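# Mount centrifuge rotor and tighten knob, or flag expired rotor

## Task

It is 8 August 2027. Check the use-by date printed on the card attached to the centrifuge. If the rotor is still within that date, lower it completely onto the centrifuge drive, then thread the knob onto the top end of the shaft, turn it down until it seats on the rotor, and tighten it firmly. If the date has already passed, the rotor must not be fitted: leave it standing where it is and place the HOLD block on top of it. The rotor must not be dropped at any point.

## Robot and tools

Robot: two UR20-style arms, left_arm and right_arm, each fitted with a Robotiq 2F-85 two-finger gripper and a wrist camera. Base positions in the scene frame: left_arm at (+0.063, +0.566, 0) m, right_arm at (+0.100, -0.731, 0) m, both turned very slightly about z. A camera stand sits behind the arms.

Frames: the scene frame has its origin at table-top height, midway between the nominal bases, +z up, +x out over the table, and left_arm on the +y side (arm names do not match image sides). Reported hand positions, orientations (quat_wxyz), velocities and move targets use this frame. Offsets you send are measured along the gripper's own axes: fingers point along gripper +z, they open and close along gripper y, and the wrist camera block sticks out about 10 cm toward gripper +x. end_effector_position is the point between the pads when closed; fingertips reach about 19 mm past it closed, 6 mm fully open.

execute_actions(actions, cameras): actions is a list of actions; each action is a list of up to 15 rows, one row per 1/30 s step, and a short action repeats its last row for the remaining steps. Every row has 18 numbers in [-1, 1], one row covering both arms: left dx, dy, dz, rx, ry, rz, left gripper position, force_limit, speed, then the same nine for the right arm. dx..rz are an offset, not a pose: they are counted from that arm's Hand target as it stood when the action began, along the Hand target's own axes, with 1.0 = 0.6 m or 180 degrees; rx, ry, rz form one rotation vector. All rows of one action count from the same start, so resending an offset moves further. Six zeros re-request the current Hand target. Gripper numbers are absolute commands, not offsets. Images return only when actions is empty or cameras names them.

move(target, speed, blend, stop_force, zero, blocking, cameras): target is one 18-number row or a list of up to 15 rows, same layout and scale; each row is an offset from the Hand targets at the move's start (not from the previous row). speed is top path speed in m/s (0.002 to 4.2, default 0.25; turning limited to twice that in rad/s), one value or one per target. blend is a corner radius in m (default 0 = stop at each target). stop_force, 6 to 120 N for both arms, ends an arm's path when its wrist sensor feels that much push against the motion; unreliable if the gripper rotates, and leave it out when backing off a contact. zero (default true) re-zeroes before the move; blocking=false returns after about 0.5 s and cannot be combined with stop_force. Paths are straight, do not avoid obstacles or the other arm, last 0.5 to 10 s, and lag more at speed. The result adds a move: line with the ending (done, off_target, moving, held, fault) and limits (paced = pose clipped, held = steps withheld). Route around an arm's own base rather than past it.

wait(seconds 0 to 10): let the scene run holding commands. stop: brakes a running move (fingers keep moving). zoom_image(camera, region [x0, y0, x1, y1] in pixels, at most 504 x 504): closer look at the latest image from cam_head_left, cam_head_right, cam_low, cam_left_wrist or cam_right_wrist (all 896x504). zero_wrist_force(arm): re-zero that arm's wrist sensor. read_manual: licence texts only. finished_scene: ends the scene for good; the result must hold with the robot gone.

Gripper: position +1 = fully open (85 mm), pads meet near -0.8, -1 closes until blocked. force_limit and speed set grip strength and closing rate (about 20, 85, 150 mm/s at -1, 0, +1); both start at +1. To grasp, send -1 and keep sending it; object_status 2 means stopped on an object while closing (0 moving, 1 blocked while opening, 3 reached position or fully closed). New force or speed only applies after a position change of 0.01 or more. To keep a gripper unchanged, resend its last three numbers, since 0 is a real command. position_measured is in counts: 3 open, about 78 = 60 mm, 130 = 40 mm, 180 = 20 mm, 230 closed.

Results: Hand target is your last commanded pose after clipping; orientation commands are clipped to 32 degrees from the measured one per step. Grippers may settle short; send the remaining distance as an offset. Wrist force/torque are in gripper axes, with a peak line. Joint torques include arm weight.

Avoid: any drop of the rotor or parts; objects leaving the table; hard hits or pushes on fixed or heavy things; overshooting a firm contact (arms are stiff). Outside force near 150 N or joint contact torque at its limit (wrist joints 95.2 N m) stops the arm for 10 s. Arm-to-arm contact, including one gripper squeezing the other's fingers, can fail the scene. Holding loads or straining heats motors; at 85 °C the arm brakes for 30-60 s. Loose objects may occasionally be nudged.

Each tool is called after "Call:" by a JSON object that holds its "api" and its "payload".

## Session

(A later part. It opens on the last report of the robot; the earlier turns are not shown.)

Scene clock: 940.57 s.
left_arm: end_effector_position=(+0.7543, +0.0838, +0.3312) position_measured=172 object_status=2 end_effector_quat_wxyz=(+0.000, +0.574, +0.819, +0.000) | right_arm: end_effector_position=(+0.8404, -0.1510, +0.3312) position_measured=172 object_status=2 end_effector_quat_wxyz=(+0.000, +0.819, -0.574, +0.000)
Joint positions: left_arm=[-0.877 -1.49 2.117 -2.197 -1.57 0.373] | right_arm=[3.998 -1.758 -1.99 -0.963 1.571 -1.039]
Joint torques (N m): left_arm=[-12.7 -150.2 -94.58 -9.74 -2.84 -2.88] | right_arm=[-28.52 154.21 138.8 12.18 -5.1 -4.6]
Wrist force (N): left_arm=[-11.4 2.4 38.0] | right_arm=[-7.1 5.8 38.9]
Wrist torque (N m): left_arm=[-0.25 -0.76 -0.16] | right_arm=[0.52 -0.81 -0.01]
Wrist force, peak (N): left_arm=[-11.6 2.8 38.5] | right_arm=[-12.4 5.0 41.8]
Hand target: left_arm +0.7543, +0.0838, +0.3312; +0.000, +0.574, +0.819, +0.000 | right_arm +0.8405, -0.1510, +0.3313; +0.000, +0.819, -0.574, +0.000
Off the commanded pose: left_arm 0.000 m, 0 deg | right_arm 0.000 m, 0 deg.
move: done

Call:
{"api": "move", "payload": {"target": [0,0,0.012,0,0,0,-1,0.3,-1,0,0,0.012,0,0,0,-1,0.3,-1], "speed": 0.006, "stop_force": 12, "cameras": ["cam_head_left","cam_head_right"]}}

Call:
{"api": "zoom_image", "payload": {"camera": "cam_head_left", "region": [445, 165, 515, 225]}}

Call:
{"api": "zoom_image", "payload": {"camera": "cam_head_right", "region": [435, 165, 505, 225]}}

Scene clock: 968.13 s.
left_arm: end_effector_position=(+0.7543, +0.0838, +0.3299) position_measured=172 object_status=2 end_effector_quat_wxyz=(+0.000, +0.574, +0.819, +0.000) | right_arm: end_effector_position=(+0.8405, -0.1509, +0.3300) position_measured=172 object_status=2 end_effector_quat_wxyz=(+0.000, +0.819, -0.574, +0.000)
Joint positions: left_arm=[-0.877 -1.489 2.118 -2.199 -1.57 0.373] | right_arm=[3.998 -1.759 -1.991 -0.961 1.571 -1.039]
Joint torques (N m): left_arm=[0.63 -146.43 -106.29 -7.61 -1.33 -2.26] | right_arm=[-0.31 194.08 133.25 11.35 0.86 -3.07]
Wrist force (N): left_arm=[-14.8 1.7 30.9] | right_arm=[-4.4 9.3 26.0]
Wrist torque (N m): left_arm=[-0.24 -0.75 -0.31] | right_arm=[0.57 -0.96 -0.12]
Wrist force, peak (N): left_arm=[-13.9 4.0 39.3] | right_arm=[-6.7 5.8 39.4]
Hand target: left_arm +0.7543, +0.0838, +0.3299; +0.000, +0.574, +0.819, +0.000 (not the last commanded pose) | right_arm +0.8405, -0.1509, +0.3300; +0.000, +0.819, -0.574, +0.000 (not the last commanded pose)
Off the commanded pose: left_arm 0.006 m, 0 deg | right_arm 0.006 m, 0 deg.
move: contact (left_arm, right_arm)
Images, in order (width x height): cam_head_left 896x504, cam_head_right 896x504.

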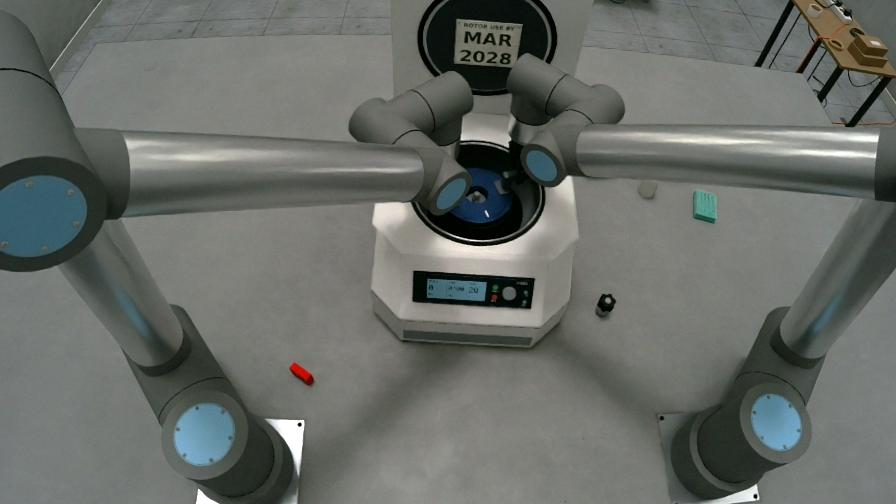

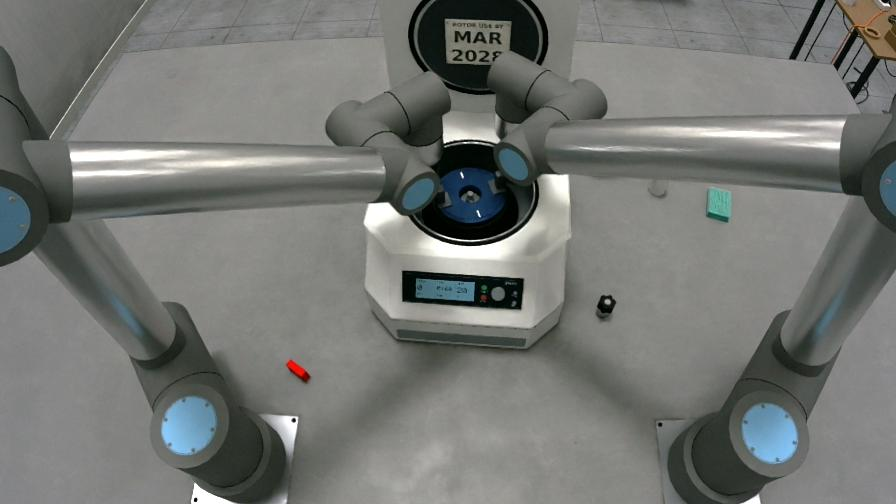

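Scaled by 7.200.

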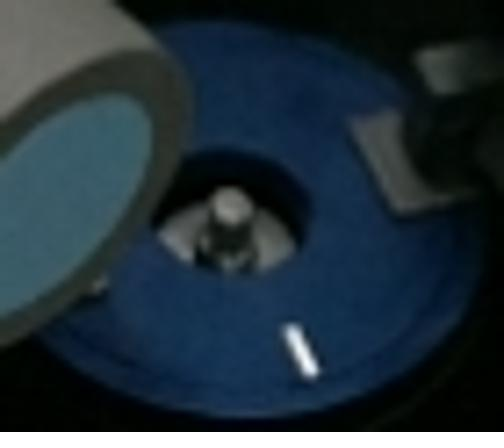

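Scaled by 7.200.

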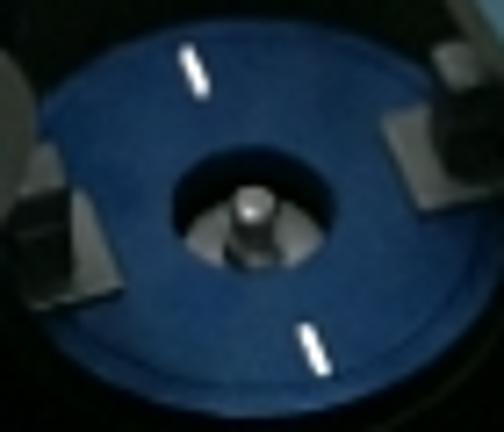

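Call:
{"api": "move", "payload": {"target": [-0.0005,0.0148,-0.0022,0,0,0.0228,-1,0.3,-1,-0.0005,0.0148,-0.0022,0,0,0.0228,-1,0.3,-1], "speed": 0.02}}

Call:
{"api": "move", "payload": {"target": [0.0015,0,0,0,0,0,-1,0.3,-1,-0.0015,0,0,0,0,0,-1,0.3,-1], "speed": 0.01}}

Call:
{"api": "move", "payload": {"target": [-0.003,0,0,0,0,0,-1,0.3,-1,0.003,0,0,0,0,0,-1,0.3,-1], "speed": 0.01}}

Scene clock: 993.27 s.
left_arm: end_effector_position=(+0.7627, +0.0865, +0.3313) position_measured=172 object_status=2 end_effector_quat_wxyz=(+0.000, +0.603, +0.798, +0.000) | right_arm: end_effector_position=(+0.8321, -0.1536, +0.3313) position_measured=172 object_status=2 end_effector_quat_wxyz=(+0.000, +0.798, -0.603, +0.000)
Joint positions: left_arm=[-0.867 -1.484 2.11 -2.196 -1.57 0.454] | right_arm=[4.003 -1.749 -2.001 -0.961 1.571 -0.962]
Joint torques (N m): left_arm=[23.75 -97.61 -117.19 -9.96 1.35 5.26] | right_arm=[13.11 209.46 100.57 18.81 -0.2 2.11]
Wrist force (N): left_arm=[-7.2 3.9 35.5] | right_arm=[-5.7 5.4 41.2]
Wrist torque (N m): left_arm=[-0.32 -0.83 -1.02] | right_arm=[0.44 -0.92 -0.89]
Wrist force, peak (N): left_arm=[-10.1 5.3 38.1] | right_arm=[-5.7 5.4 41.2]
Hand target: left_arm +0.7627, +0.0865, +0.3313; +0.000, +0.603, +0.798, +0.000 | right_arm +0.8321, -0.1536, +0.3313; +0.000, +0.798, -0.603, +0.000
Off the commanded pose: left_arm 0.000 m, 0 deg | right_arm 0.000 m, 0 deg.
move: done

Scene clock: 993.97 s.
left_arm: end_effector_position=(+0.7625, +0.0873, +0.3312) position_measured=172 object_status=2 end_effector_quat_wxyz=(+0.000, +0.603, +0.798, +0.000) | right_arm: end_effector_position=(+0.8318, -0.1529, +0.3314) position_measured=172 object_status=2 end_effector_quat_wxyz=(+0.000, +0.798, -0.603, +0.000)
Joint positions: left_arm=[-0.867 -1.485 2.111 -2.196 -1.57 0.455] | right_arm=[4.004 -1.749 -2.001 -0.961 1.571 -0.961]
Joint torques (N m): left_arm=[34.17 -170.16 -85.67 -11.64 -1.15 5.36] | right_arm=[36.54 138.02 141.99 13.8 0.11 1.43]
Wrist force (N): left_arm=[-32.6 6.8 54.3] | right_arm=[13.3 4.9 29.2]
Wrist torque (N m): left_arm=[-0.32 -0.75 -1.04] | right_arm=[0.48 -0.91 -0.95]
Wrist force, peak (N): left_arm=[-32.6 6.8 54.3] | right_arm=[-5.7 6.0 40.6]
Hand target: left_arm +0.7625, +0.0874, +0.3313; +0.000, +0.603, +0.798, +0.000 | right_arm +0.8318, -0.1528, +0.3313; +0.000, +0.798, -0.603, +0.000
Off the commanded pose: left_arm 0.000 m, 0 deg | right_arm 0.000 m, 0 deg.
move: done

Scene clock: 994.67 s.
left_arm: end_effector_position=(+0.7630, +0.0858, +0.3313) position_measured=172 object_status=2 end_effector_quat_wxyz=(+0.000, +0.603, +0.798, +0.000) | right_arm: end_effector_position=(+0.8323, -0.1543, +0.3312) position_measured=172 object_status=2 end_effector_quat_wxyz=(+0.000, +0.798, -0.603, +0.000)
Joint positions: left_arm=[-0.868 -1.484 2.11 -2.196 -1.57 0.454] | right_arm=[4.003 -1.749 -2.002 -0.961 1.571 -0.963]
Joint torques (N m): left_arm=[-14.88 -85.07 -116.79 -11.77 -0.43 -2.57] | right_arm=[-31.46 214.14 101.82 18.3 1.16 -4.23]
Wrist force (N): left_arm=[-2.4 4.2 30.3] | right_arm=[-7.6 3.9 45.4]
Wrist torque (N m): left_arm=[-0.46 -0.79 -0.56] | right_arm=[0.71 -0.93 -0.14]
Wrist force, peak (N): left_arm=[-34.2 6.4 55.6] | right_arm=[-7.6 3.9 45.4]
Hand target: left_arm +0.7630, +0.0857, +0.3313; +0.000, +0.603, +0.798, +0.000 | right_arm +0.8323, -0.1545, +0.3313; +0.000, +0.798, -0.603, +0.000
Off the commanded pose: left_arm 0.000 m, 0 deg | right_arm 0.000 m, 0 deg.
move: done

Call:
{"api": "move", "payload": {"target": [0.0011,0.0002,0,0,0,0,-1,0.3,-1,-0.0011,-0.0002,0,0,0,0,-1,0.3,-1], "speed": 0.01}}

Call:
{"api": "move", "payload": {"target": [0,0,0.012,0,0,0,-1,0.3,-1,0,0,0.012,0,0,0,-1,0.3,-1], "speed": 0.006, "stop_force": 12}}

Scene clock: 1006.83 s.
left_arm: end_effector_position=(+0.7629, +0.0862, +0.3312) position_measured=172 object_status=2 end_effector_quat_wxyz=(+0.000, +0.603, +0.798, +0.000) | right_arm: end_effector_position=(+0.8323, -0.1539, +0.3314) position_measured=172 object_status=2 end_effector_quat_wxyz=(-0.001, +0.798, -0.603, +0.000)
Joint positions: left_arm=[-0.867 -1.484 2.11 -2.196 -1.57 0.454] | right_arm=[4.003 -1.749 -2.001 -0.961 1.571 -0.962]
Joint torques (N m): left_arm=[25.3 -150.5 -88.56 -16.93 -0.64 5.63] | right_arm=[16.08 159.56 145.24 11.71 -4.95 3.17]
Wrist force (N): left_arm=[-3.2 4.8 30.0] | right_arm=[-7.6 4.8 46.5]
Wrist torque (N m): left_arm=[-0.40 -0.91 -0.76] | right_arm=[0.56 -0.77 -0.46]
Wrist force, peak (N): left_arm=[-3.2 4.8 30.0] | right_arm=[-22.9 2.2 63.9]
Hand target: left_arm +0.7629, +0.0863, +0.3313; +0.000, +0.603, +0.798, +0.000 | right_arm +0.8323, -0.1538, +0.3313; +0.000, +0.798, -0.603, +0.000
Off the commanded pose: left_arm 0.000 m, 0 deg | right_arm 0.000 m, 0 deg.
move: done

Scene clock: 1008.67 s.
left_arm: end_effector_position=(+0.7629, +0.0864, +0.3302) position_measured=172 object_status=2 end_effector_quat_wxyz=(+0.000, +0.603, +0.798, +0.000) | right_arm: end_effector_position=(+0.8324, -0.1537, +0.3311) position_measured=172 object_status=2 end_effector_quat_wxyz=(-0.001, +0.798, -0.603, +0.000)
Joint positions: left_arm=[-0.867 -1.483 2.111 -2.198 -1.57 0.454] | right_arm=[4.003 -1.75 -2.001 -0.961 1.571 -0.962]
Joint torques (N m): left_arm=[-12.74 -144.49 -107.5 -11.29 -0.84 3.48] | right_arm=[-15.51 236.79 154.34 14.23 -3.85 0.31]
Wrist force (N): left_arm=[4.8 4.7 14.0] | right_arm=[-19.3 5.0 66.6]
Wrist torque (N m): left_arm=[-0.44 -1.01 -0.71] | right_arm=[0.73 -0.76 -0.43]
Wrist force, peak (N): left_arm=[-7.0 4.3 35.5] | right_arm=[-19.3 5.0 66.6]
Hand target: left_arm +0.7629, +0.0863, +0.3302; +0.000, +0.603, +0.798, +0.000 (not the last commanded pose) | right_arm +0.8324, -0.1538, +0.3311; -0.001, +0.798, -0.603, +0.000 (not the last commanded pose)
Off the commanded pose: left_arm 0.006 m, 0 deg | right_arm 0.007 m, 0 deg.
move: contact (left_arm, right_arm)

Call:
{"api": "move", "payload": {"target": [0,-0.0054,-0.0013,0,0,-0.0083,-1,0.3,-1,0,-0.0054,0.0001,0,0,-0.0083,-1,0.3,-1], "speed": 0.02}}

Call:
{"api": "move", "payload": {"target": [0,0,0.0027,0,0,0,-1,0.3,-1,0,0,0.0027,0,0,0,-1,0.3,-1], "speed": 0.01}}

Call:
{"api": "move", "payload": {"target": [0,0.0018,0,0,0,0.0028,-1,0.3,-1,0,0.0018,0,0,0,0.0028,-1,0.3,-1], "speed": 0.01}}

Call:
{"api": "move", "payload": {"target": [0,0.0018,0,0,0,0.0028,-1,0.3,-1,0,0.0018,0,0,0,0.0028,-1,0.3,-1], "speed": 0.01}}

Call:
{"api": "move", "payload": {"target": [0,0.0018,0,0,0,0.0028,-1,0.3,-1,0,0.0018,0,0,0,0.0028,-1,0.3,-1], "speed": 0.01}}

Call:
{"api": "move", "payload": {"target": [0,0.0018,0,0,0,0.0028,-1,0.3,-1,0,0.0018,0,0,0,0.0028,-1,0.3,-1], "speed": 0.01}}

Call:
{"api": "move", "payload": {"target": [0,0.0018,0,0,0,0.0028,-1,0.3,-1,0,0.0018,0,0,0,0.0028,-1,0.3,-1], "speed": 0.01}}

Call:
{"api": "move", "payload": {"target": [0,0.0018,-0.0027,0,0,0.0028,-1,0.3,-1,0,0.0018,-0.0027,0,0,0.0028,-1,0.3,-1], "speed": 0.01}}

Scene clock: 1041.17 s.
left_arm: end_effector_position=(+0.7598, +0.0855, +0.3310) position_measured=172 object_status=2 end_effector_quat_wxyz=(+0.000, +0.593, +0.805, +0.000) | right_arm: end_effector_position=(+0.8355, -0.1529, +0.3311) position_measured=172 object_status=2 end_effector_quat_wxyz=(-0.001, +0.805, -0.593, +0.000)
Joint positions: left_arm=[-0.871 -1.486 2.113 -2.197 -1.57 0.425] | right_arm=[4.001 -1.753 -1.997 -0.961 1.571 -0.99]
Joint torques (N m): left_arm=[-14.23 -153.46 -93.97 -9.34 -3.65 -2.49] | right_arm=[-29.11 151.07 139.13 10.85 -3.73 -5.12]
Wrist force (N): left_arm=[-10.1 4.1 37.2] | right_arm=[-6.3 6.8 38.9]
Wrist torque (N m): left_arm=[-0.09 -0.89 -0.30] | right_arm=[0.54 -0.88 -0.15]
Wrist force, peak (N): left_arm=[-10.1 4.1 37.2] | right_arm=[-19.4 4.5 67.7]
Hand target: left_arm +0.7598, +0.0855, +0.3310; +0.000, +0.593, +0.805, +0.000 | right_arm +0.8355, -0.1529, +0.3310; -0.001, +0.805, -0.593, +0.000
Off the commanded pose: left_arm 0.000 m, 0 deg | right_arm 0.000 m, 0 deg.
move: done

Scene clock: 1041.87 s.
left_arm: end_effector_position=(+0.7598, +0.0854, +0.3297) position_measured=172 object_status=2 end_effector_quat_wxyz=(+0.000, +0.593, +0.805, +0.000) | right_arm: end_effector_position=(+0.8356, -0.1528, +0.3297) position_measured=172 object_status=2 end_effector_quat_wxyz=(-0.001, +0.805, -0.593, +0.000)
Joint positions: left_arm=[-0.871 -1.485 2.114 -2.199 -1.57 0.425] | right_arm=[4.001 -1.754 -1.998 -0.959 1.571 -0.99]
Joint torques (N m): left_arm=[-14.97 -64.6 -75.94 -16.83 -3.19 -2.75] | right_arm=[-17.59 120.45 89.76 18.35 -3.34 -4.69]
Wrist force (N): left_arm=[4.0 -4.1 1.1] | right_arm=[7.6 15.2 12.8]
Wrist torque (N m): left_arm=[-0.31 -0.81 -0.37] | right_arm=[0.62 -0.97 -0.29]
Wrist force, peak (N): left_arm=[-12.7 4.4 37.5] | right_arm=[-9.6 7.0 38.6]
Hand target: left_arm +0.7598, +0.0855, +0.3294; +0.000, +0.593, +0.805, +0.000 | right_arm +0.8355, -0.1529, +0.3294; -0.001, +0.805, -0.593, +0.000
Off the commanded pose: left_arm 0.000 m, 0 deg | right_arm 0.000 m, 0 deg.
move: done

Scene clock: 1042.63 s.
left_arm: end_effector_position=(+0.7608, +0.0857, +0.3294) position_measured=172 object_status=2 end_effector_quat_wxyz=(+0.000, +0.596, +0.803, +0.000) | right_arm: end_effector_position=(+0.8345, -0.1532, +0.3294) position_measured=172 object_status=2 end_effector_quat_wxyz=(-0.001, +0.803, -0.596, +0.000)
Joint positions: left_arm=[-0.87 -1.484 2.113 -2.2 -1.57 0.434] | right_arm=[4.001 -1.753 -2 -0.959 1.571 -0.981]
Joint torques (N m): left_arm=[19.44 -36.89 -81.2 -6.42 -0.51 4.2] | right_arm=[22.18 144.68 77.19 17.18 -2.75 2.21]
Wrist force (N): left_arm=[16.9 -15.9 -42.0] | right_arm=[9.1 27.6 -18.7]
Wrist torque (N m): left_arm=[-0.54 -0.87 -1.17] | right_arm=[0.76 -0.96 -1.03]
Wrist force, peak (N): left_arm=[16.9 -15.9 -42.0] | right_arm=[8.9 27.8 -18.5]
Hand target: left_arm +0.7608, +0.0858, +0.3294; +0.000, +0.596, +0.803, +0.000 | right_arm +0.8345, -0.1532, +0.3294; -0.001, +0.803, -0.596, +0.000
Off the commanded pose: left_arm 0.000 m, 0 deg | right_arm 0.000 m, 0 deg.
move: done

Scene clock: 1043.40 s.
left_arm: end_effector_position=(+0.7618, +0.0861, +0.3294) position_measured=172 object_status=2 end_effector_quat_wxyz=(+0.000, +0.600, +0.800, +0.000) | right_arm: end_effector_position=(+0.8335, -0.1535, +0.3294) position_measured=172 object_status=2 end_effector_quat_wxyz=(-0.001, +0.800, -0.600, +0.000)
Joint positions: left_arm=[-0.869 -1.483 2.113 -2.199 -1.57 0.444] | right_arm=[4.002 -1.752 -2.001 -0.958 1.571 -0.972]
Joint torques (N m): left_arm=[20.62 -28.15 -77.3 -7.92 3.22 4.65] | right_arm=[26.97 148.96 76.67 17.52 -1.74 2.82]
Wrist force (N): left_arm=[17.9 -15.4 -45.6] | right_arm=[10.6 28.0 -20.3]
Wrist torque (N m): left_arm=[-0.52 -0.91 -1.21] | right_arm=[0.74 -0.89 -1.10]
Wrist force, peak (N): left_arm=[17.9 -15.4 -45.6] | right_arm=[11.0 28.4 -20.1]
Hand target: left_arm +0.7619, +0.0861, +0.3294; +0.000, +0.600, +0.800, +0.000 | right_arm +0.8334, -0.1535, +0.3294; -0.001, +0.800, -0.600, +0.000
Off the commanded pose: left_arm 0.000 m, 0 deg | right_arm 0.000 m, 0 deg.
move: done

Scene clock: 1044.17 s.
left_arm: end_effector_position=(+0.7628, +0.0864, +0.3294) position_measured=172 object_status=2 end_effector_quat_wxyz=(+0.000, +0.603, +0.798, +0.000) | right_arm: end_effector_position=(+0.8324, -0.1538, +0.3294) position_measured=172 object_status=2 end_effector_quat_wxyz=(-0.001, +0.798, -0.603, +0.000)
Joint positions: left_arm=[-0.867 -1.483 2.112 -2.199 -1.57 0.454] | right_arm=[4.003 -1.751 -2.003 -0.958 1.571 -0.962]
Joint torques (N m): left_arm=[17.06 -36.19 -84.17 -8.28 5.19 3.27] | right_arm=[20.83 151.78 79.01 17.3 -0.49 3.28]
Wrist force (N): left_arm=[18.2 -15.5 -46.0] | right_arm=[11.1 28.3 -20.1]
Wrist torque (N m): left_arm=[-0.56 -0.86 -1.22] | right_arm=[0.79 -0.84 -1.12]
Wrist force, peak (N): left_arm=[17.8 -15.7 -46.3] | right_arm=[11.5 28.8 -20.2]
Hand target: left_arm +0.7629, +0.0864, +0.3294; +0.000, +0.603, +0.797, +0.000 | right_arm +0.8324, -0.1538, +0.3294; -0.001, +0.798, -0.603, +0.000
Off the commanded pose: left_arm 0.000 m, 0 deg | right_arm 0.000 m, 0 deg.
move: done

Scene clock: 1044.93 s.
left_arm: end_effector_position=(+0.7639, +0.0867, +0.3294) position_measured=172 object_status=2 end_effector_quat_wxyz=(+0.000, +0.607, +0.795, +0.000) | right_arm: end_effector_position=(+0.8314, -0.1541, +0.3294) position_measured=172 object_status=2 end_effector_quat_wxyz=(-0.001, +0.795, -0.607, +0.000)
Joint positions: left_arm=[-0.866 -1.482 2.111 -2.199 -1.57 0.464] | right_arm=[4.003 -1.75 -2.004 -0.958 1.571 -0.953]
Joint torques (N m): left_arm=[24.05 -28.06 -77.72 -8.18 5.13 3.99] | right_arm=[25.45 145.76 75.22 17.73 -0.94 2.49]
Wrist force (N): left_arm=[18.1 -14.8 -46.0] | right_arm=[12.2 28.4 -20.3]
Wrist torque (N m): left_arm=[-0.47 -0.80 -1.22] | right_arm=[0.80 -0.91 -1.14]
Wrist force, peak (N): left_arm=[18.5 -15.3 -46.7] | right_arm=[12.0 28.5 -21.0]
Hand target: left_arm +0.7639, +0.0867, +0.3294; +0.000, +0.607, +0.795, +0.000 | right_arm +0.8314, -0.1541, +0.3294; -0.001, +0.795, -0.607, +0.000
Off the commanded pose: left_arm 0.000 m, 0 deg | right_arm 0.000 m, 0 deg.
move: done

Scene clock: 1045.70 s.
left_arm: end_effector_position=(+0.7649, +0.0870, +0.3294) position_measured=172 object_status=2 end_effector_quat_wxyz=(+0.000, +0.610, +0.792, +0.000) | right_arm: end_effector_position=(+0.8304, -0.1544, +0.3294) position_measured=172 object_status=2 end_effector_quat_wxyz=(-0.001, +0.792, -0.610, +0.000)
Joint positions: left_arm=[-0.865 -1.481 2.11 -2.199 -1.57 0.474] | right_arm=[4.004 -1.749 -2.005 -0.957 1.571 -0.944]
Joint torques (N m): left_arm=[25.62 -39.96 -81.19 -7.63 4.29 4.76] | right_arm=[25.2 146.47 73.02 17.5 0.37 2.9]
Wrist force (N): left_arm=[18.6 -14.7 -45.3] | right_arm=[12.7 28.2 -20.4]
Wrist torque (N m): left_arm=[-0.52 -0.84 -1.23] | right_arm=[0.80 -0.85 -1.16]
Wrist force, peak (N): left_arm=[18.8 -15.3 -46.4] | right_arm=[12.8 28.5 -20.6]
Hand target: left_arm +0.7650, +0.0870, +0.3294; +0.000, +0.610, +0.792, +0.000 | right_arm +0.8303, -0.1544, +0.3294; -0.001, +0.792, -0.610, +0.000
Off the commanded pose: left_arm 0.000 m, 0 deg | right_arm 0.000 m, 0 deg.
move: done

Scene clock: 1046.47 s.
left_arm: end_effector_position=(+0.7660, +0.0873, +0.3308) position_measured=172 object_status=2 end_effector_quat_wxyz=(+0.000, +0.614, +0.790, +0.000) | right_arm: end_effector_position=(+0.8293, -0.1547, +0.3309) position_measured=172 object_status=2 end_effector_quat_wxyz=(+0.000, +0.790, -0.614, +0.000)
Joint positions: left_arm=[-0.864 -1.481 2.108 -2.196 -1.57 0.484] | right_arm=[4.005 -1.746 -2.005 -0.96 1.571 -0.934]
Joint torques (N m): left_arm=[16.26 -155.74 -121.02 -8.42 1.98 5.28] | right_arm=[5.39 199.39 108.52 11.75 -1.94 3.5]
Wrist force (N): left_arm=[-11.7 5.2 36.8] | right_arm=[-7.5 7.2 39.1]
Wrist torque (N m): left_arm=[-0.25 -0.80 -1.14] | right_arm=[0.37 -0.84 -1.05]
Wrist force, peak (N): left_arm=[18.8 -14.8 -45.9] | right_arm=[-10.6 7.4 42.0]
Hand target: left_arm +0.7660, +0.0873, +0.3310; +0.000, +0.614, +0.789, +0.000 | right_arm +0.8293, -0.1547, +0.3310; -0.001, +0.790, -0.614, +0.000
Off the commanded pose: left_arm 0.000 m, 0 deg | right_arm 0.000 m, 0 deg.
move: done

Call:
{"api": "move", "payload": {"target": [0,0,0.0022,0,0,0,-1,0.3,-1,0,0,0.0022,0,0,0,-1,0.3,-1], "speed": 0.01}}

Call:
{"api": "move", "payload": {"target": [0,0.0025,0,0,0,0.0039,-1,0.3,-1,0,0.0025,0,0,0,0.0039,-1,0.3,-1], "speed": 0.01}}

Call:
{"api": "move", "payload": {"target": [0,0.0025,0,0,0,0.0039,-1,0.3,-1,0,0.0025,0,0,0,0.0039,-1,0.3,-1], "speed": 0.01}}

Call:
{"api": "move", "payload": {"target": [0,0.0025,0,0,0,0.0039,-1,0.3,-1,0,0.0025,0,0,0,0.0039,-1,0.3,-1], "speed": 0.01}}

Call:
{"api": "move", "payload": {"target": [0,0.0025,0,0,0,0.0039,-1,0.3,-1,0,0.0025,0,0,0,0.0039,-1,0.3,-1], "speed": 0.01}}

Call:
{"api": "move", "payload": {"target": [0,0.0025,0,0,0,0.0039,-1,0.3,-1,0,0.0025,0,0,0,0.0039,-1,0.3,-1], "speed": 0.01}}

Call:
{"api": "move", "payload": {"target": [0,0.0025,0,0,0,0.0039,-1,0.3,-1,0,0.0025,0,0,0,0.0039,-1,0.3,-1], "speed": 0.01}}

Call:
{"api": "move", "payload": {"target": [0,0,-0.0022,0,0,0,-1,0.3,-1,0,0,-0.0022,0,0,0,-1,0.3,-1], "speed": 0.01, "cameras": ["cam_head_left","cam_head_right"]}}

Call:
{"api": "zoom_image", "payload": {"camera": "cam_head_right", "region": [430, 160, 520, 230]}}

Scene clock: 1111.20 s.
left_arm: end_effector_position=(+0.7660, +0.0872, +0.3299) position_measured=172 object_status=2 end_effector_quat_wxyz=(+0.000, +0.614, +0.789, +0.000) | right_arm: end_effector_position=(+0.8293, -0.1546, +0.3299) position_measured=172 object_status=2 end_effector_quat_wxyz=(-0.001, +0.790, -0.614, +0.000)
Joint positions: left_arm=[-0.864 -1.481 2.109 -2.198 -1.57 0.485] | right_arm=[4.005 -1.747 -2.006 -0.958 1.571 -0.934]
Joint torques (N m): left_arm=[18.89 -83.22 -89.27 -17.56 -4.12 5.16] | right_arm=[15.95 139.91 94.21 19.03 -4.23 3.04]
Wrist force (N): left_arm=[-2.3 1.0 23.6] | right_arm=[4.1 11.9 26.8]
Wrist torque (N m): left_arm=[-0.22 -0.87 -1.12] | right_arm=[0.60 -1.03 -1.04]
Wrist force, peak (N): left_arm=[-11.5 5.1 37.9] | right_arm=[-7.0 8.0 39.1]
Hand target: left_arm +0.7660, +0.0873, +0.3297; +0.000, +0.614, +0.789, +0.000 | right_arm +0.8293, -0.1547, +0.3297; -0.001, +0.790, -0.614, +0.000
Off the commanded pose: left_arm 0.000 m, 0 deg | right_arm 0.000 m, 0 deg.
move: done

Scene clock: 1112.10 s.
left_arm: end_effector_position=(+0.7674, +0.0876, +0.3297) position_measured=172 object_status=2 end_effector_quat_wxyz=(+0.000, +0.618, +0.786, +0.000) | right_arm: end_effector_position=(+0.8279, -0.1550, +0.3297) position_measured=172 object_status=2 end_effector_quat_wxyz=(-0.001, +0.786, -0.618, +0.000)
Joint positions: left_arm=[-0.862 -1.479 2.107 -2.198 -1.57 0.498] | right_arm=[4.006 -1.746 -2.008 -0.957 1.571 -0.921]
Joint torques (N m): left_arm=[19.92 -76.57 -102.5 -7.45 -0.54 4.04] | right_arm=[22.66 180.68 90.56 17.96 -0.84 3.64]
Wrist force (N): left_arm=[-2.2 -1.4 6.2] | right_arm=[5.6 15.3 12.2]
Wrist torque (N m): left_arm=[-0.64 -0.84 -1.22] | right_arm=[0.92 -0.90 -1.15]
Wrist force, peak (N): left_arm=[-1.2 0.4 21.5] | right_arm=[4.8 12.5 24.9]
Hand target: left_arm +0.7675, +0.0876, +0.3297; +0.000, +0.619, +0.786, +0.000 | right_arm +0.8278, -0.1550, +0.3297; -0.001, +0.786, -0.618, +0.000
Off the commanded pose: left_arm 0.000 m, 0 deg | right_arm 0.000 m, 0 deg.
move: done

Scene clock: 1113.00 s.
left_arm: end_effector_position=(+0.7689, +0.0880, +0.3297) position_measured=172 object_status=2 end_effector_quat_wxyz=(+0.000, +0.623, +0.782, +0.000) | right_arm: end_effector_position=(+0.8264, -0.1554, +0.3297) position_measured=172 object_status=2 end_effector_quat_wxyz=(-0.001, +0.782, -0.623, +0.000)
Joint positions: left_arm=[-0.861 -1.478 2.106 -2.198 -1.57 0.512] | right_arm=[4.007 -1.744 -2.01 -0.957 1.571 -0.908]
Joint torques (N m): left_arm=[18.05 -73.23 -100.97 -7.15 2.3 6.31] | right_arm=[21.44 178.06 88.35 17.8 -0.4 2.27]
Wrist force (N): left_arm=[-2.0 -0.1 6.8] | right_arm=[6.7 15.4 13.5]
Wrist torque (N m): left_arm=[-0.59 -0.86 -1.25] | right_arm=[1.00 -1.02 -1.19]
Wrist force, peak (N): left_arm=[-2.7 -0.3 7.0] | right_arm=[6.7 15.2 14.0]
Hand target: left_arm +0.7689, +0.0880, +0.3297; +0.000, +0.623, +0.782, +0.000 | right_arm +0.8264, -0.1554, +0.3297; -0.001, +0.782, -0.623, +0.000
Off the commanded pose: left_arm 0.000 m, 0 deg | right_arm 0.000 m, 0 deg.
move: done

Scene clock: 1113.90 s.
left_arm: end_effector_position=(+0.7703, +0.0883, +0.3297) position_measured=172 object_status=2 end_effector_quat_wxyz=(+0.000, +0.628, +0.778, +0.000) | right_arm: end_effector_position=(+0.8249, -0.1557, +0.3297) position_measured=172 object_status=2 end_effector_quat_wxyz=(-0.001, +0.778, -0.628, +0.000)
Joint positions: left_arm=[-0.859 -1.477 2.105 -2.198 -1.57 0.526] | right_arm=[4.008 -1.743 -2.012 -0.957 1.571 -0.894]
Joint torques (N m): left_arm=[26.01 -73.5 -103.26 -7.92 2.72 4.73] | right_arm=[24.71 175.75 90.67 18.16 0.33 2.77]
Wrist force (N): left_arm=[-2.3 0.4 7.1] | right_arm=[6.7 15.1 14.2]
Wrist torque (N m): left_arm=[-0.58 -0.76 -1.28] | right_arm=[0.96 -0.92 -1.22]
Wrist force, peak (N): left_arm=[-2.3 0.2 7.4] | right_arm=[6.7 15.6 14.0]
Hand target: left_arm +0.7704, +0.0883, +0.3297; +0.000, +0.628, +0.778, +0.000 | right_arm +0.8249, -0.1557, +0.3297; -0.001, +0.778, -0.628, +0.000
Off the commanded pose: left_arm 0.000 m, 0 deg | right_arm 0.000 m, 0 deg.
move: done

Scene clock: 1114.80 s.
left_arm: end_effector_position=(+0.7718, +0.0886, +0.3297) position_measured=172 object_status=2 end_effector_quat_wxyz=(+0.000, +0.633, +0.774, +0.000) | right_arm: end_effector_position=(+0.8235, -0.1560, +0.3297) position_measured=172 object_status=2 end_effector_quat_wxyz=(-0.001, +0.774, -0.633, +0.000)
Joint positions: left_arm=[-0.858 -1.476 2.104 -2.198 -1.57 0.539] | right_arm=[4.009 -1.742 -2.014 -0.956 1.571 -0.881]
Joint torques (N m): left_arm=[31.23 -73.77 -98.45 -7.88 2.84 5.4] | right_arm=[24.04 176.29 88.88 18.56 -0.59 3.13]
Wrist force (N): left_arm=[-1.9 0.6 7.5] | right_arm=[6.9 14.8 14.5]
Wrist torque (N m): left_arm=[-0.63 -0.77 -1.30] | right_arm=[0.93 -0.85 -1.25]
Wrist force, peak (N): left_arm=[-2.0 1.0 7.8] | right_arm=[7.2 15.2 14.8]
Hand target: left_arm +0.7719, +0.0886, +0.3297; +0.000, +0.633, +0.774, +0.000 | right_arm +0.8234, -0.1560, +0.3297; -0.001, +0.774, -0.633, +0.000
Off the commanded pose: left_arm 0.000 m, 0 deg | right_arm 0.000 m, 0 deg.
move: done

Scene clock: 1115.70 s.
left_arm: end_effector_position=(+0.7733, +0.0889, +0.3297) position_measured=172 object_status=2 end_effector_quat_wxyz=(+0.000, +0.638, +0.770, +0.000) | right_arm: end_effector_position=(+0.8220, -0.1563, +0.3297) position_measured=172 object_status=2 end_effector_quat_wxyz=(-0.001, +0.771, -0.637, +0.000)
Joint positions: left_arm=[-0.856 -1.475 2.102 -2.198 -1.57 0.553] | right_arm=[4.01 -1.74 -2.015 -0.956 1.571 -0.868]
Joint torques (N m): left_arm=[24.53 -79.88 -100.17 -8.13 2.36 5.46] | right_arm=[19.19 180.74 92.8 18.03 -1.37 3.09]
Wrist force (N): left_arm=[-1.3 1.7 7.4] | right_arm=[7.7 15.2 15.1]
Wrist torque (N m): left_arm=[-0.55 -0.82 -1.32] | right_arm=[1.03 -0.89 -1.29]
Wrist force, peak (N): left_arm=[-1.7 0.7 7.5] | right_arm=[7.9 15.4 15.3]
Hand target: left_arm +0.7733, +0.0889, +0.3297; +0.000, +0.638, +0.770, +0.000 | right_arm +0.8220, -0.1563, +0.3297; -0.001, +0.770, -0.638, +0.000
Off the commanded pose: left_arm 0.000 m, 0 deg | right_arm 0.000 m, 0 deg.
move: done

Scene clock: 1116.60 s.
left_arm: end_effector_position=(+0.7748, +0.0892, +0.3297) position_measured=172 object_status=2 end_effector_quat_wxyz=(+0.000, +0.642, +0.766, +0.000) | right_arm: end_effector_position=(+0.8205, -0.1566, +0.3297) position_measured=172 object_status=2 end_effector_quat_wxyz=(-0.001, +0.767, -0.642, +0.000)
Joint positions: left_arm=[-0.854 -1.474 2.101 -2.198 -1.57 0.567] | right_arm=[4.011 -1.739 -2.017 -0.956 1.571 -0.854]
Joint torques (N m): left_arm=[21.04 -79.79 -108.13 -8.49 3.39 5.69] | right_arm=[20.59 184.15 91.16 18.45 -2.35 3.14]
Wrist force (N): left_arm=[-0.5 1.6 6.5] | right_arm=[8.3 14.8 15.5]
Wrist torque (N m): left_arm=[-0.67 -0.88 -1.35] | right_arm=[0.98 -0.90 -1.31]
Wrist force, peak (N): left_arm=[-1.4 1.9 7.4] | right_arm=[8.7 15.2 15.7]
Hand target: left_arm +0.7748, +0.0892, +0.3297; +0.000, +0.642, +0.766, +0.000 | right_arm +0.8205, -0.1566, +0.3297; -0.001, +0.766, -0.642, +0.000
Off the commanded pose: left_arm 0.000 m, 0 deg | right_arm 0.000 m, 0 deg.
move: done

Scene clock: 1117.30 s.
left_arm: end_effector_position=(+0.7748, +0.0892, +0.3308) position_measured=172 object_status=2 end_effector_quat_wxyz=(+0.000, +0.642, +0.766, +0.000) | right_arm: end_effector_position=(+0.8204, -0.1566, +0.3309) position_measured=172 object_status=2 end_effector_quat_wxyz=(+0.000, +0.766, -0.642, +0.000)
Joint positions: left_arm=[-0.854 -1.474 2.1 -2.196 -1.57 0.567] | right_arm=[4.011 -1.738 -2.016 -0.957 1.571 -0.854]
Joint torques (N m): left_arm=[27.69 -158.93 -119.81 -9.53 2.39 5.32] | right_arm=[7.84 202 140.25 11.39 -1.98 2.94]
Wrist force (N): left_arm=[-8.0 6.2 37.0] | right_arm=[-4.6 9.4 39.1]
Wrist torque (N m): left_arm=[-0.42 -0.88 -1.27] | right_arm=[0.71 -0.94 -1.19]
Wrist force, peak (N): left_arm=[-12.9 6.9 37.0] | right_arm=[-10.0 8.1 40.8]
Hand target: left_arm +0.7748, +0.0892, +0.3310; +0.000, +0.642, +0.766, +0.000 | right_arm +0.8205, -0.1566, +0.3310; -0.001, +0.766, -0.642, +0.000
Off the commanded pose: left_arm 0.000 m, 0 deg | right_arm 0.000 m, 0 deg.
move: done
Images, in order (width x height): cam_head_left 896x504, cam_head_right 896x504.

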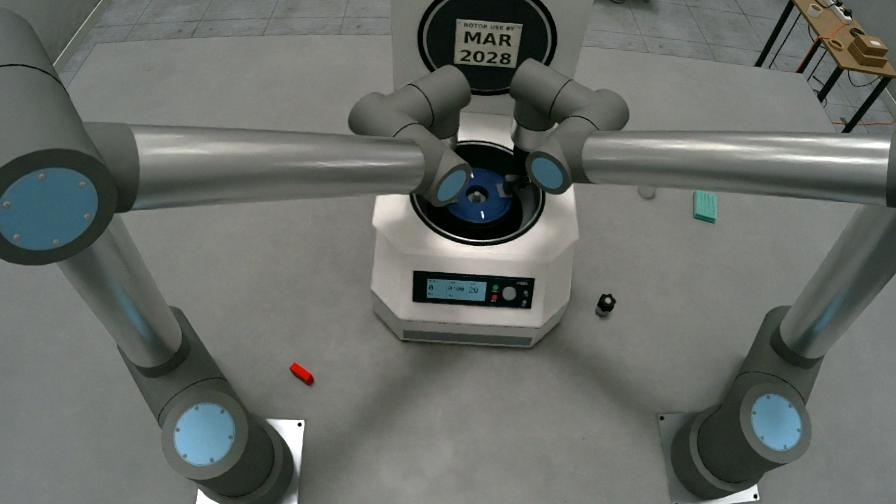

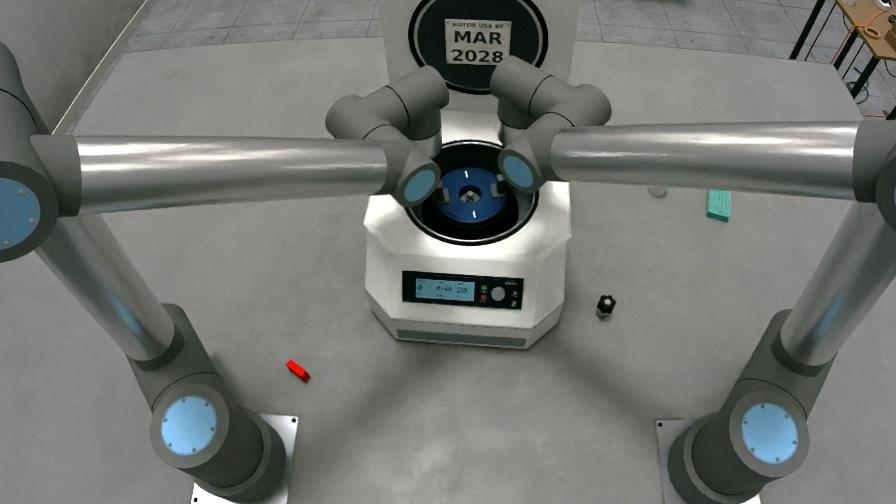

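Scaled by 5.600.

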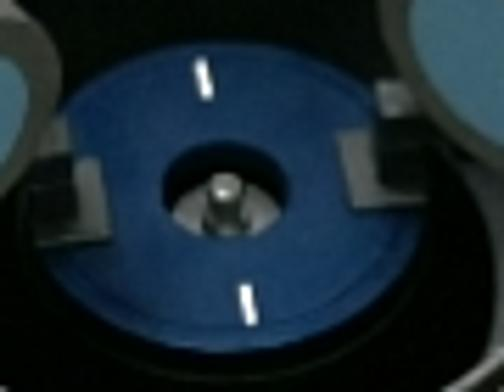

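Call:
{"api": "move", "payload": {"target": [-0.0013,-0.0219,0,0,0,-0.0339,-1,0.3,-1,-0.0013,-0.0219,0,0,0,-0.0339,-1,0.3,-1], "speed": 0.03}}

Call:
{"api": "move", "payload": {"target": [0,0,0.0022,0,0,0,-1,0.3,-1,0,0,0.0022,0,0,0,-1,0.3,-1], "speed": 0.01}}

Call:
{"api": "move", "payload": {"target": [0,0,0,0,0,0,-0.2,0.3,-1,0,0,0,0,0,0,-0.2,0.3,-1], "cameras": ["all"]}}

Call:
{"api": "zoom_image", "payload": {"camera": "cam_head_right", "region": [435, 165, 505, 225]}}

Scene clock: 1158.30 s.
left_arm: end_effector_position=(+0.7620, +0.0861, +0.3310) position_measured=172 object_status=2 end_effector_quat_wxyz=(+0.000, +0.601, +0.799, +0.000) | right_arm: end_effector_position=(+0.8332, -0.1535, +0.3311) position_measured=172 object_status=2 end_effector_quat_wxyz=(-0.001, +0.799, -0.601, +0.000)
Joint positions: left_arm=[-0.868 -1.484 2.111 -2.197 -1.57 0.448] | right_arm=[4.002 -1.75 -2 -0.961 1.571 -0.969]
Joint torques (N m): left_arm=[-14.63 -150.61 -88.49 -17.25 -1.67 -2.11] | right_arm=[-28.04 149.77 142.77 12.79 0.88 -4.45]
Wrist force (N): left_arm=[-8.8 5.4 35.7] | right_arm=[-6.2 8.6 40.5]
Wrist torque (N m): left_arm=[-0.15 -0.80 -0.42] | right_arm=[0.56 -1.10 -0.38]
Wrist force, peak (N): left_arm=[-5.9 6.3 37.9] | right_arm=[2.3 9.1 41.5]
Hand target: left_arm +0.7620, +0.0861, +0.3310; +0.000, +0.601, +0.799, +0.000 | right_arm +0.8333, -0.1535, +0.3310; -0.001, +0.800, -0.601, +0.000
Off the commanded pose: left_arm 0.000 m, 0 deg | right_arm 0.000 m, 0 deg.
move: done

Scene clock: 1159.00 s.
left_arm: end_effector_position=(+0.7620, +0.0861, +0.3299) position_measured=172 object_status=2 end_effector_quat_wxyz=(+0.000, +0.601, +0.799, +0.000) | right_arm: end_effector_position=(+0.8333, -0.1535, +0.3299) position_measured=172 object_status=2 end_effector_quat_wxyz=(-0.001, +0.800, -0.601, +0.000)
Joint positions: left_arm=[-0.868 -1.484 2.112 -2.199 -1.57 0.447] | right_arm=[4.002 -1.751 -2.001 -0.959 1.571 -0.969]
Joint torques (N m): left_arm=[-4.78 -79.46 -86.11 -16.61 2.97 -2.94] | right_arm=[-28 138.26 97.7 18.47 -0.45 -4.45]
Wrist force (N): left_arm=[-2.6 2.2 21.2] | right_arm=[-1.9 12.9 29.8]
Wrist torque (N m): left_arm=[-0.19 -0.82 -0.50] | right_arm=[0.70 -1.10 -0.44]
Wrist force, peak (N): left_arm=[-11.6 5.8 37.9] | right_arm=[-7.1 9.5 40.8]
Hand target: left_arm +0.7620, +0.0861, +0.3297; +0.000, +0.601, +0.799, +0.000 | right_arm +0.8333, -0.1535, +0.3297; -0.001, +0.800, -0.601, +0.000
Off the commanded pose: left_arm 0.000 m, 0 deg | right_arm 0.000 m, 0 deg.
move: done

Scene clock: 1159.60 s.
left_arm: end_effector_position=(+0.7620, +0.0861, +0.3297) position_measured=154 object_status=0 end_effector_quat_wxyz=(+0.000, +0.601, +0.799, +0.000) | right_arm: end_effector_position=(+0.8334, -0.1535, +0.3298) position_measured=154 object_status=0 end_effector_quat_wxyz=(-0.001, +0.800, -0.601, +0.000)
Joint positions: left_arm=[-0.868 -1.483 2.112 -2.199 -1.57 0.447] | right_arm=[4.002 -1.751 -2.001 -0.959 1.571 -0.969]
Joint torques (N m): left_arm=[-5.46 -66.11 -80.05 -13.13 3.45 -1.88] | right_arm=[-2.01 126.63 78.7 5.19 -1.12 -3.91]
Wrist force (N): left_arm=[1.0 -0.1 1.8] | right_arm=[5.1 3.6 0.6]
Wrist torque (N m): left_arm=[-0.13 -0.65 0.26] | right_arm=[0.70 -1.08 0.18]
Wrist force, peak (N): left_arm=[-2.0 1.5 18.8] | right_arm=[-2.1 13.2 29.5]
Hand target: left_arm +0.7620, +0.0861, +0.3297; +0.000, +0.601, +0.799, +0.000 | right_arm +0.8333, -0.1535, +0.3297; -0.001, +0.800, -0.601, +0.000
Off the commanded pose: left_arm 0.000 m, 0 deg | right_arm 0.000 m, 0 deg.
move: done
camera_calibration:
cam_left_wrist: T_world_to_cam=[[0.964213, 0.264811, -0.0129794, -0.740605], [0.253376, -0.905953, 0.339189, -0.204585], [0.0780623, -0.33034, -0.940629, 0.410873], [0, 0, 0, 1]] pos_world=[0.733864, 0.146504, 0.446259]
cam_right_wrist: T_world_to_cam=[[-0.960426, -0.277678, -0.0218145, 0.77888], [-0.267188, 0.896348, 0.353796, 0.259373], [-0.0786881, 0.345624, -0.935068, 0.558868], [0, 0, 0, 1]] pos_world=[0.861335, -0.209368, 0.447806]

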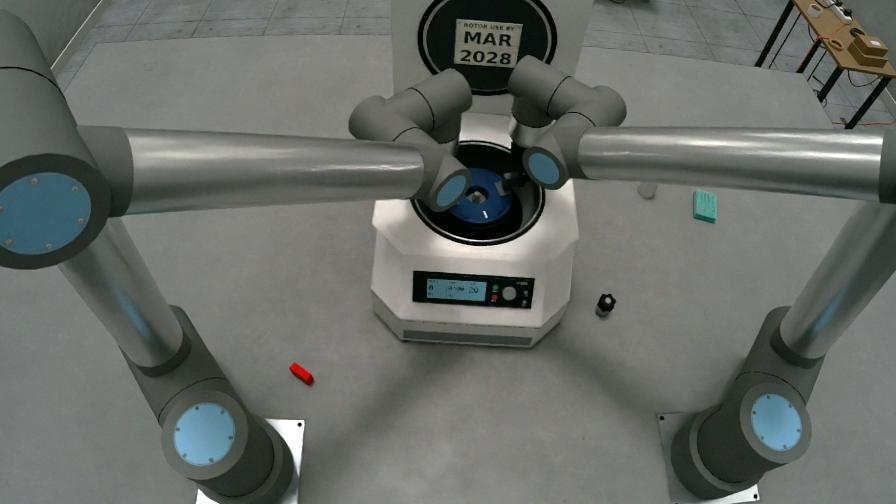

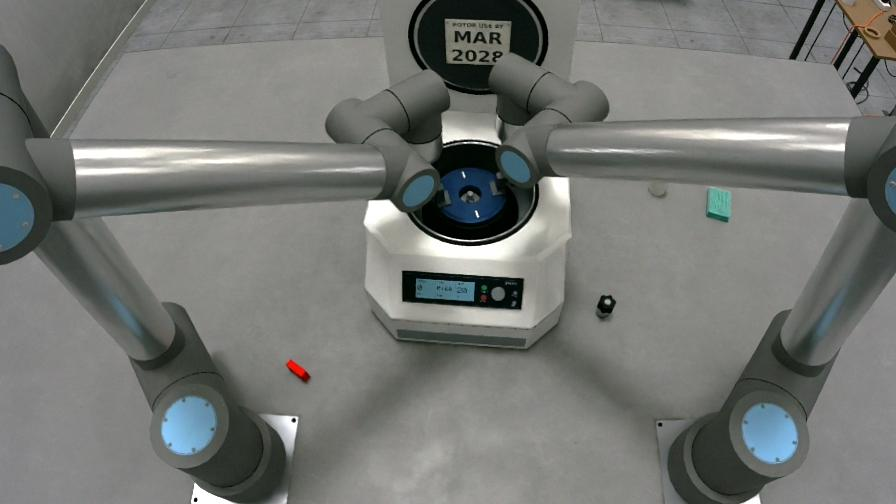

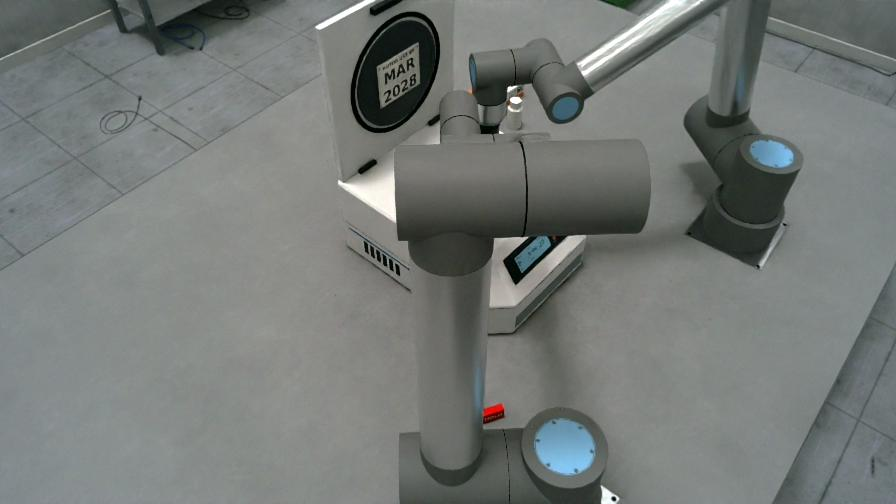

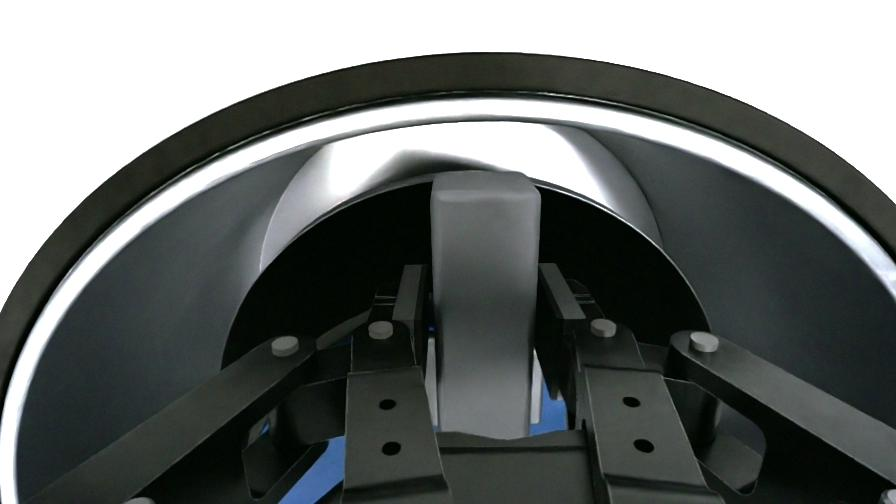

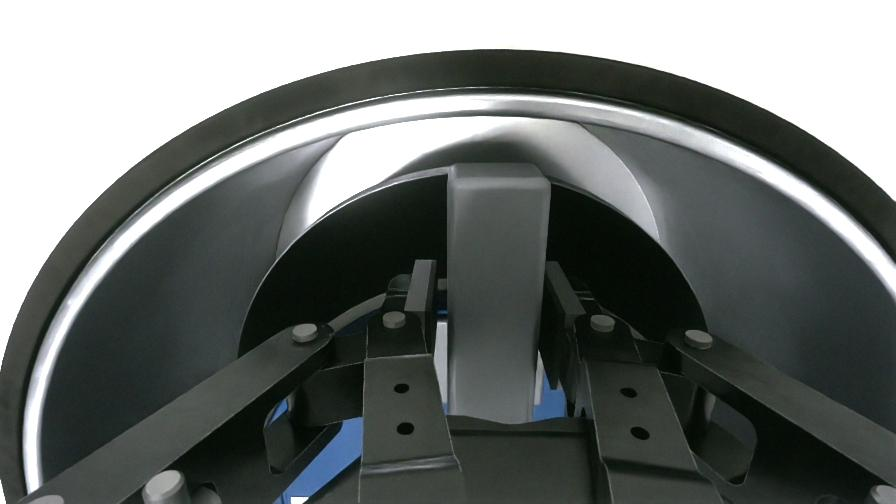

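Scaled by 7.200.

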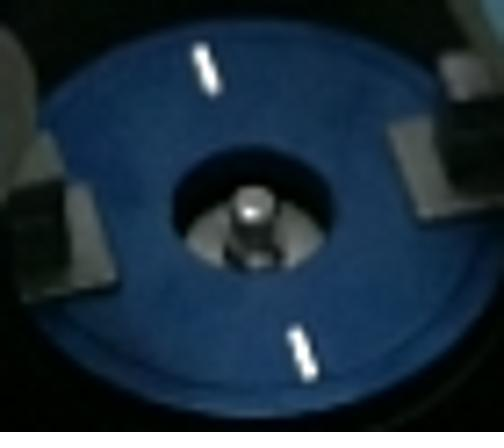

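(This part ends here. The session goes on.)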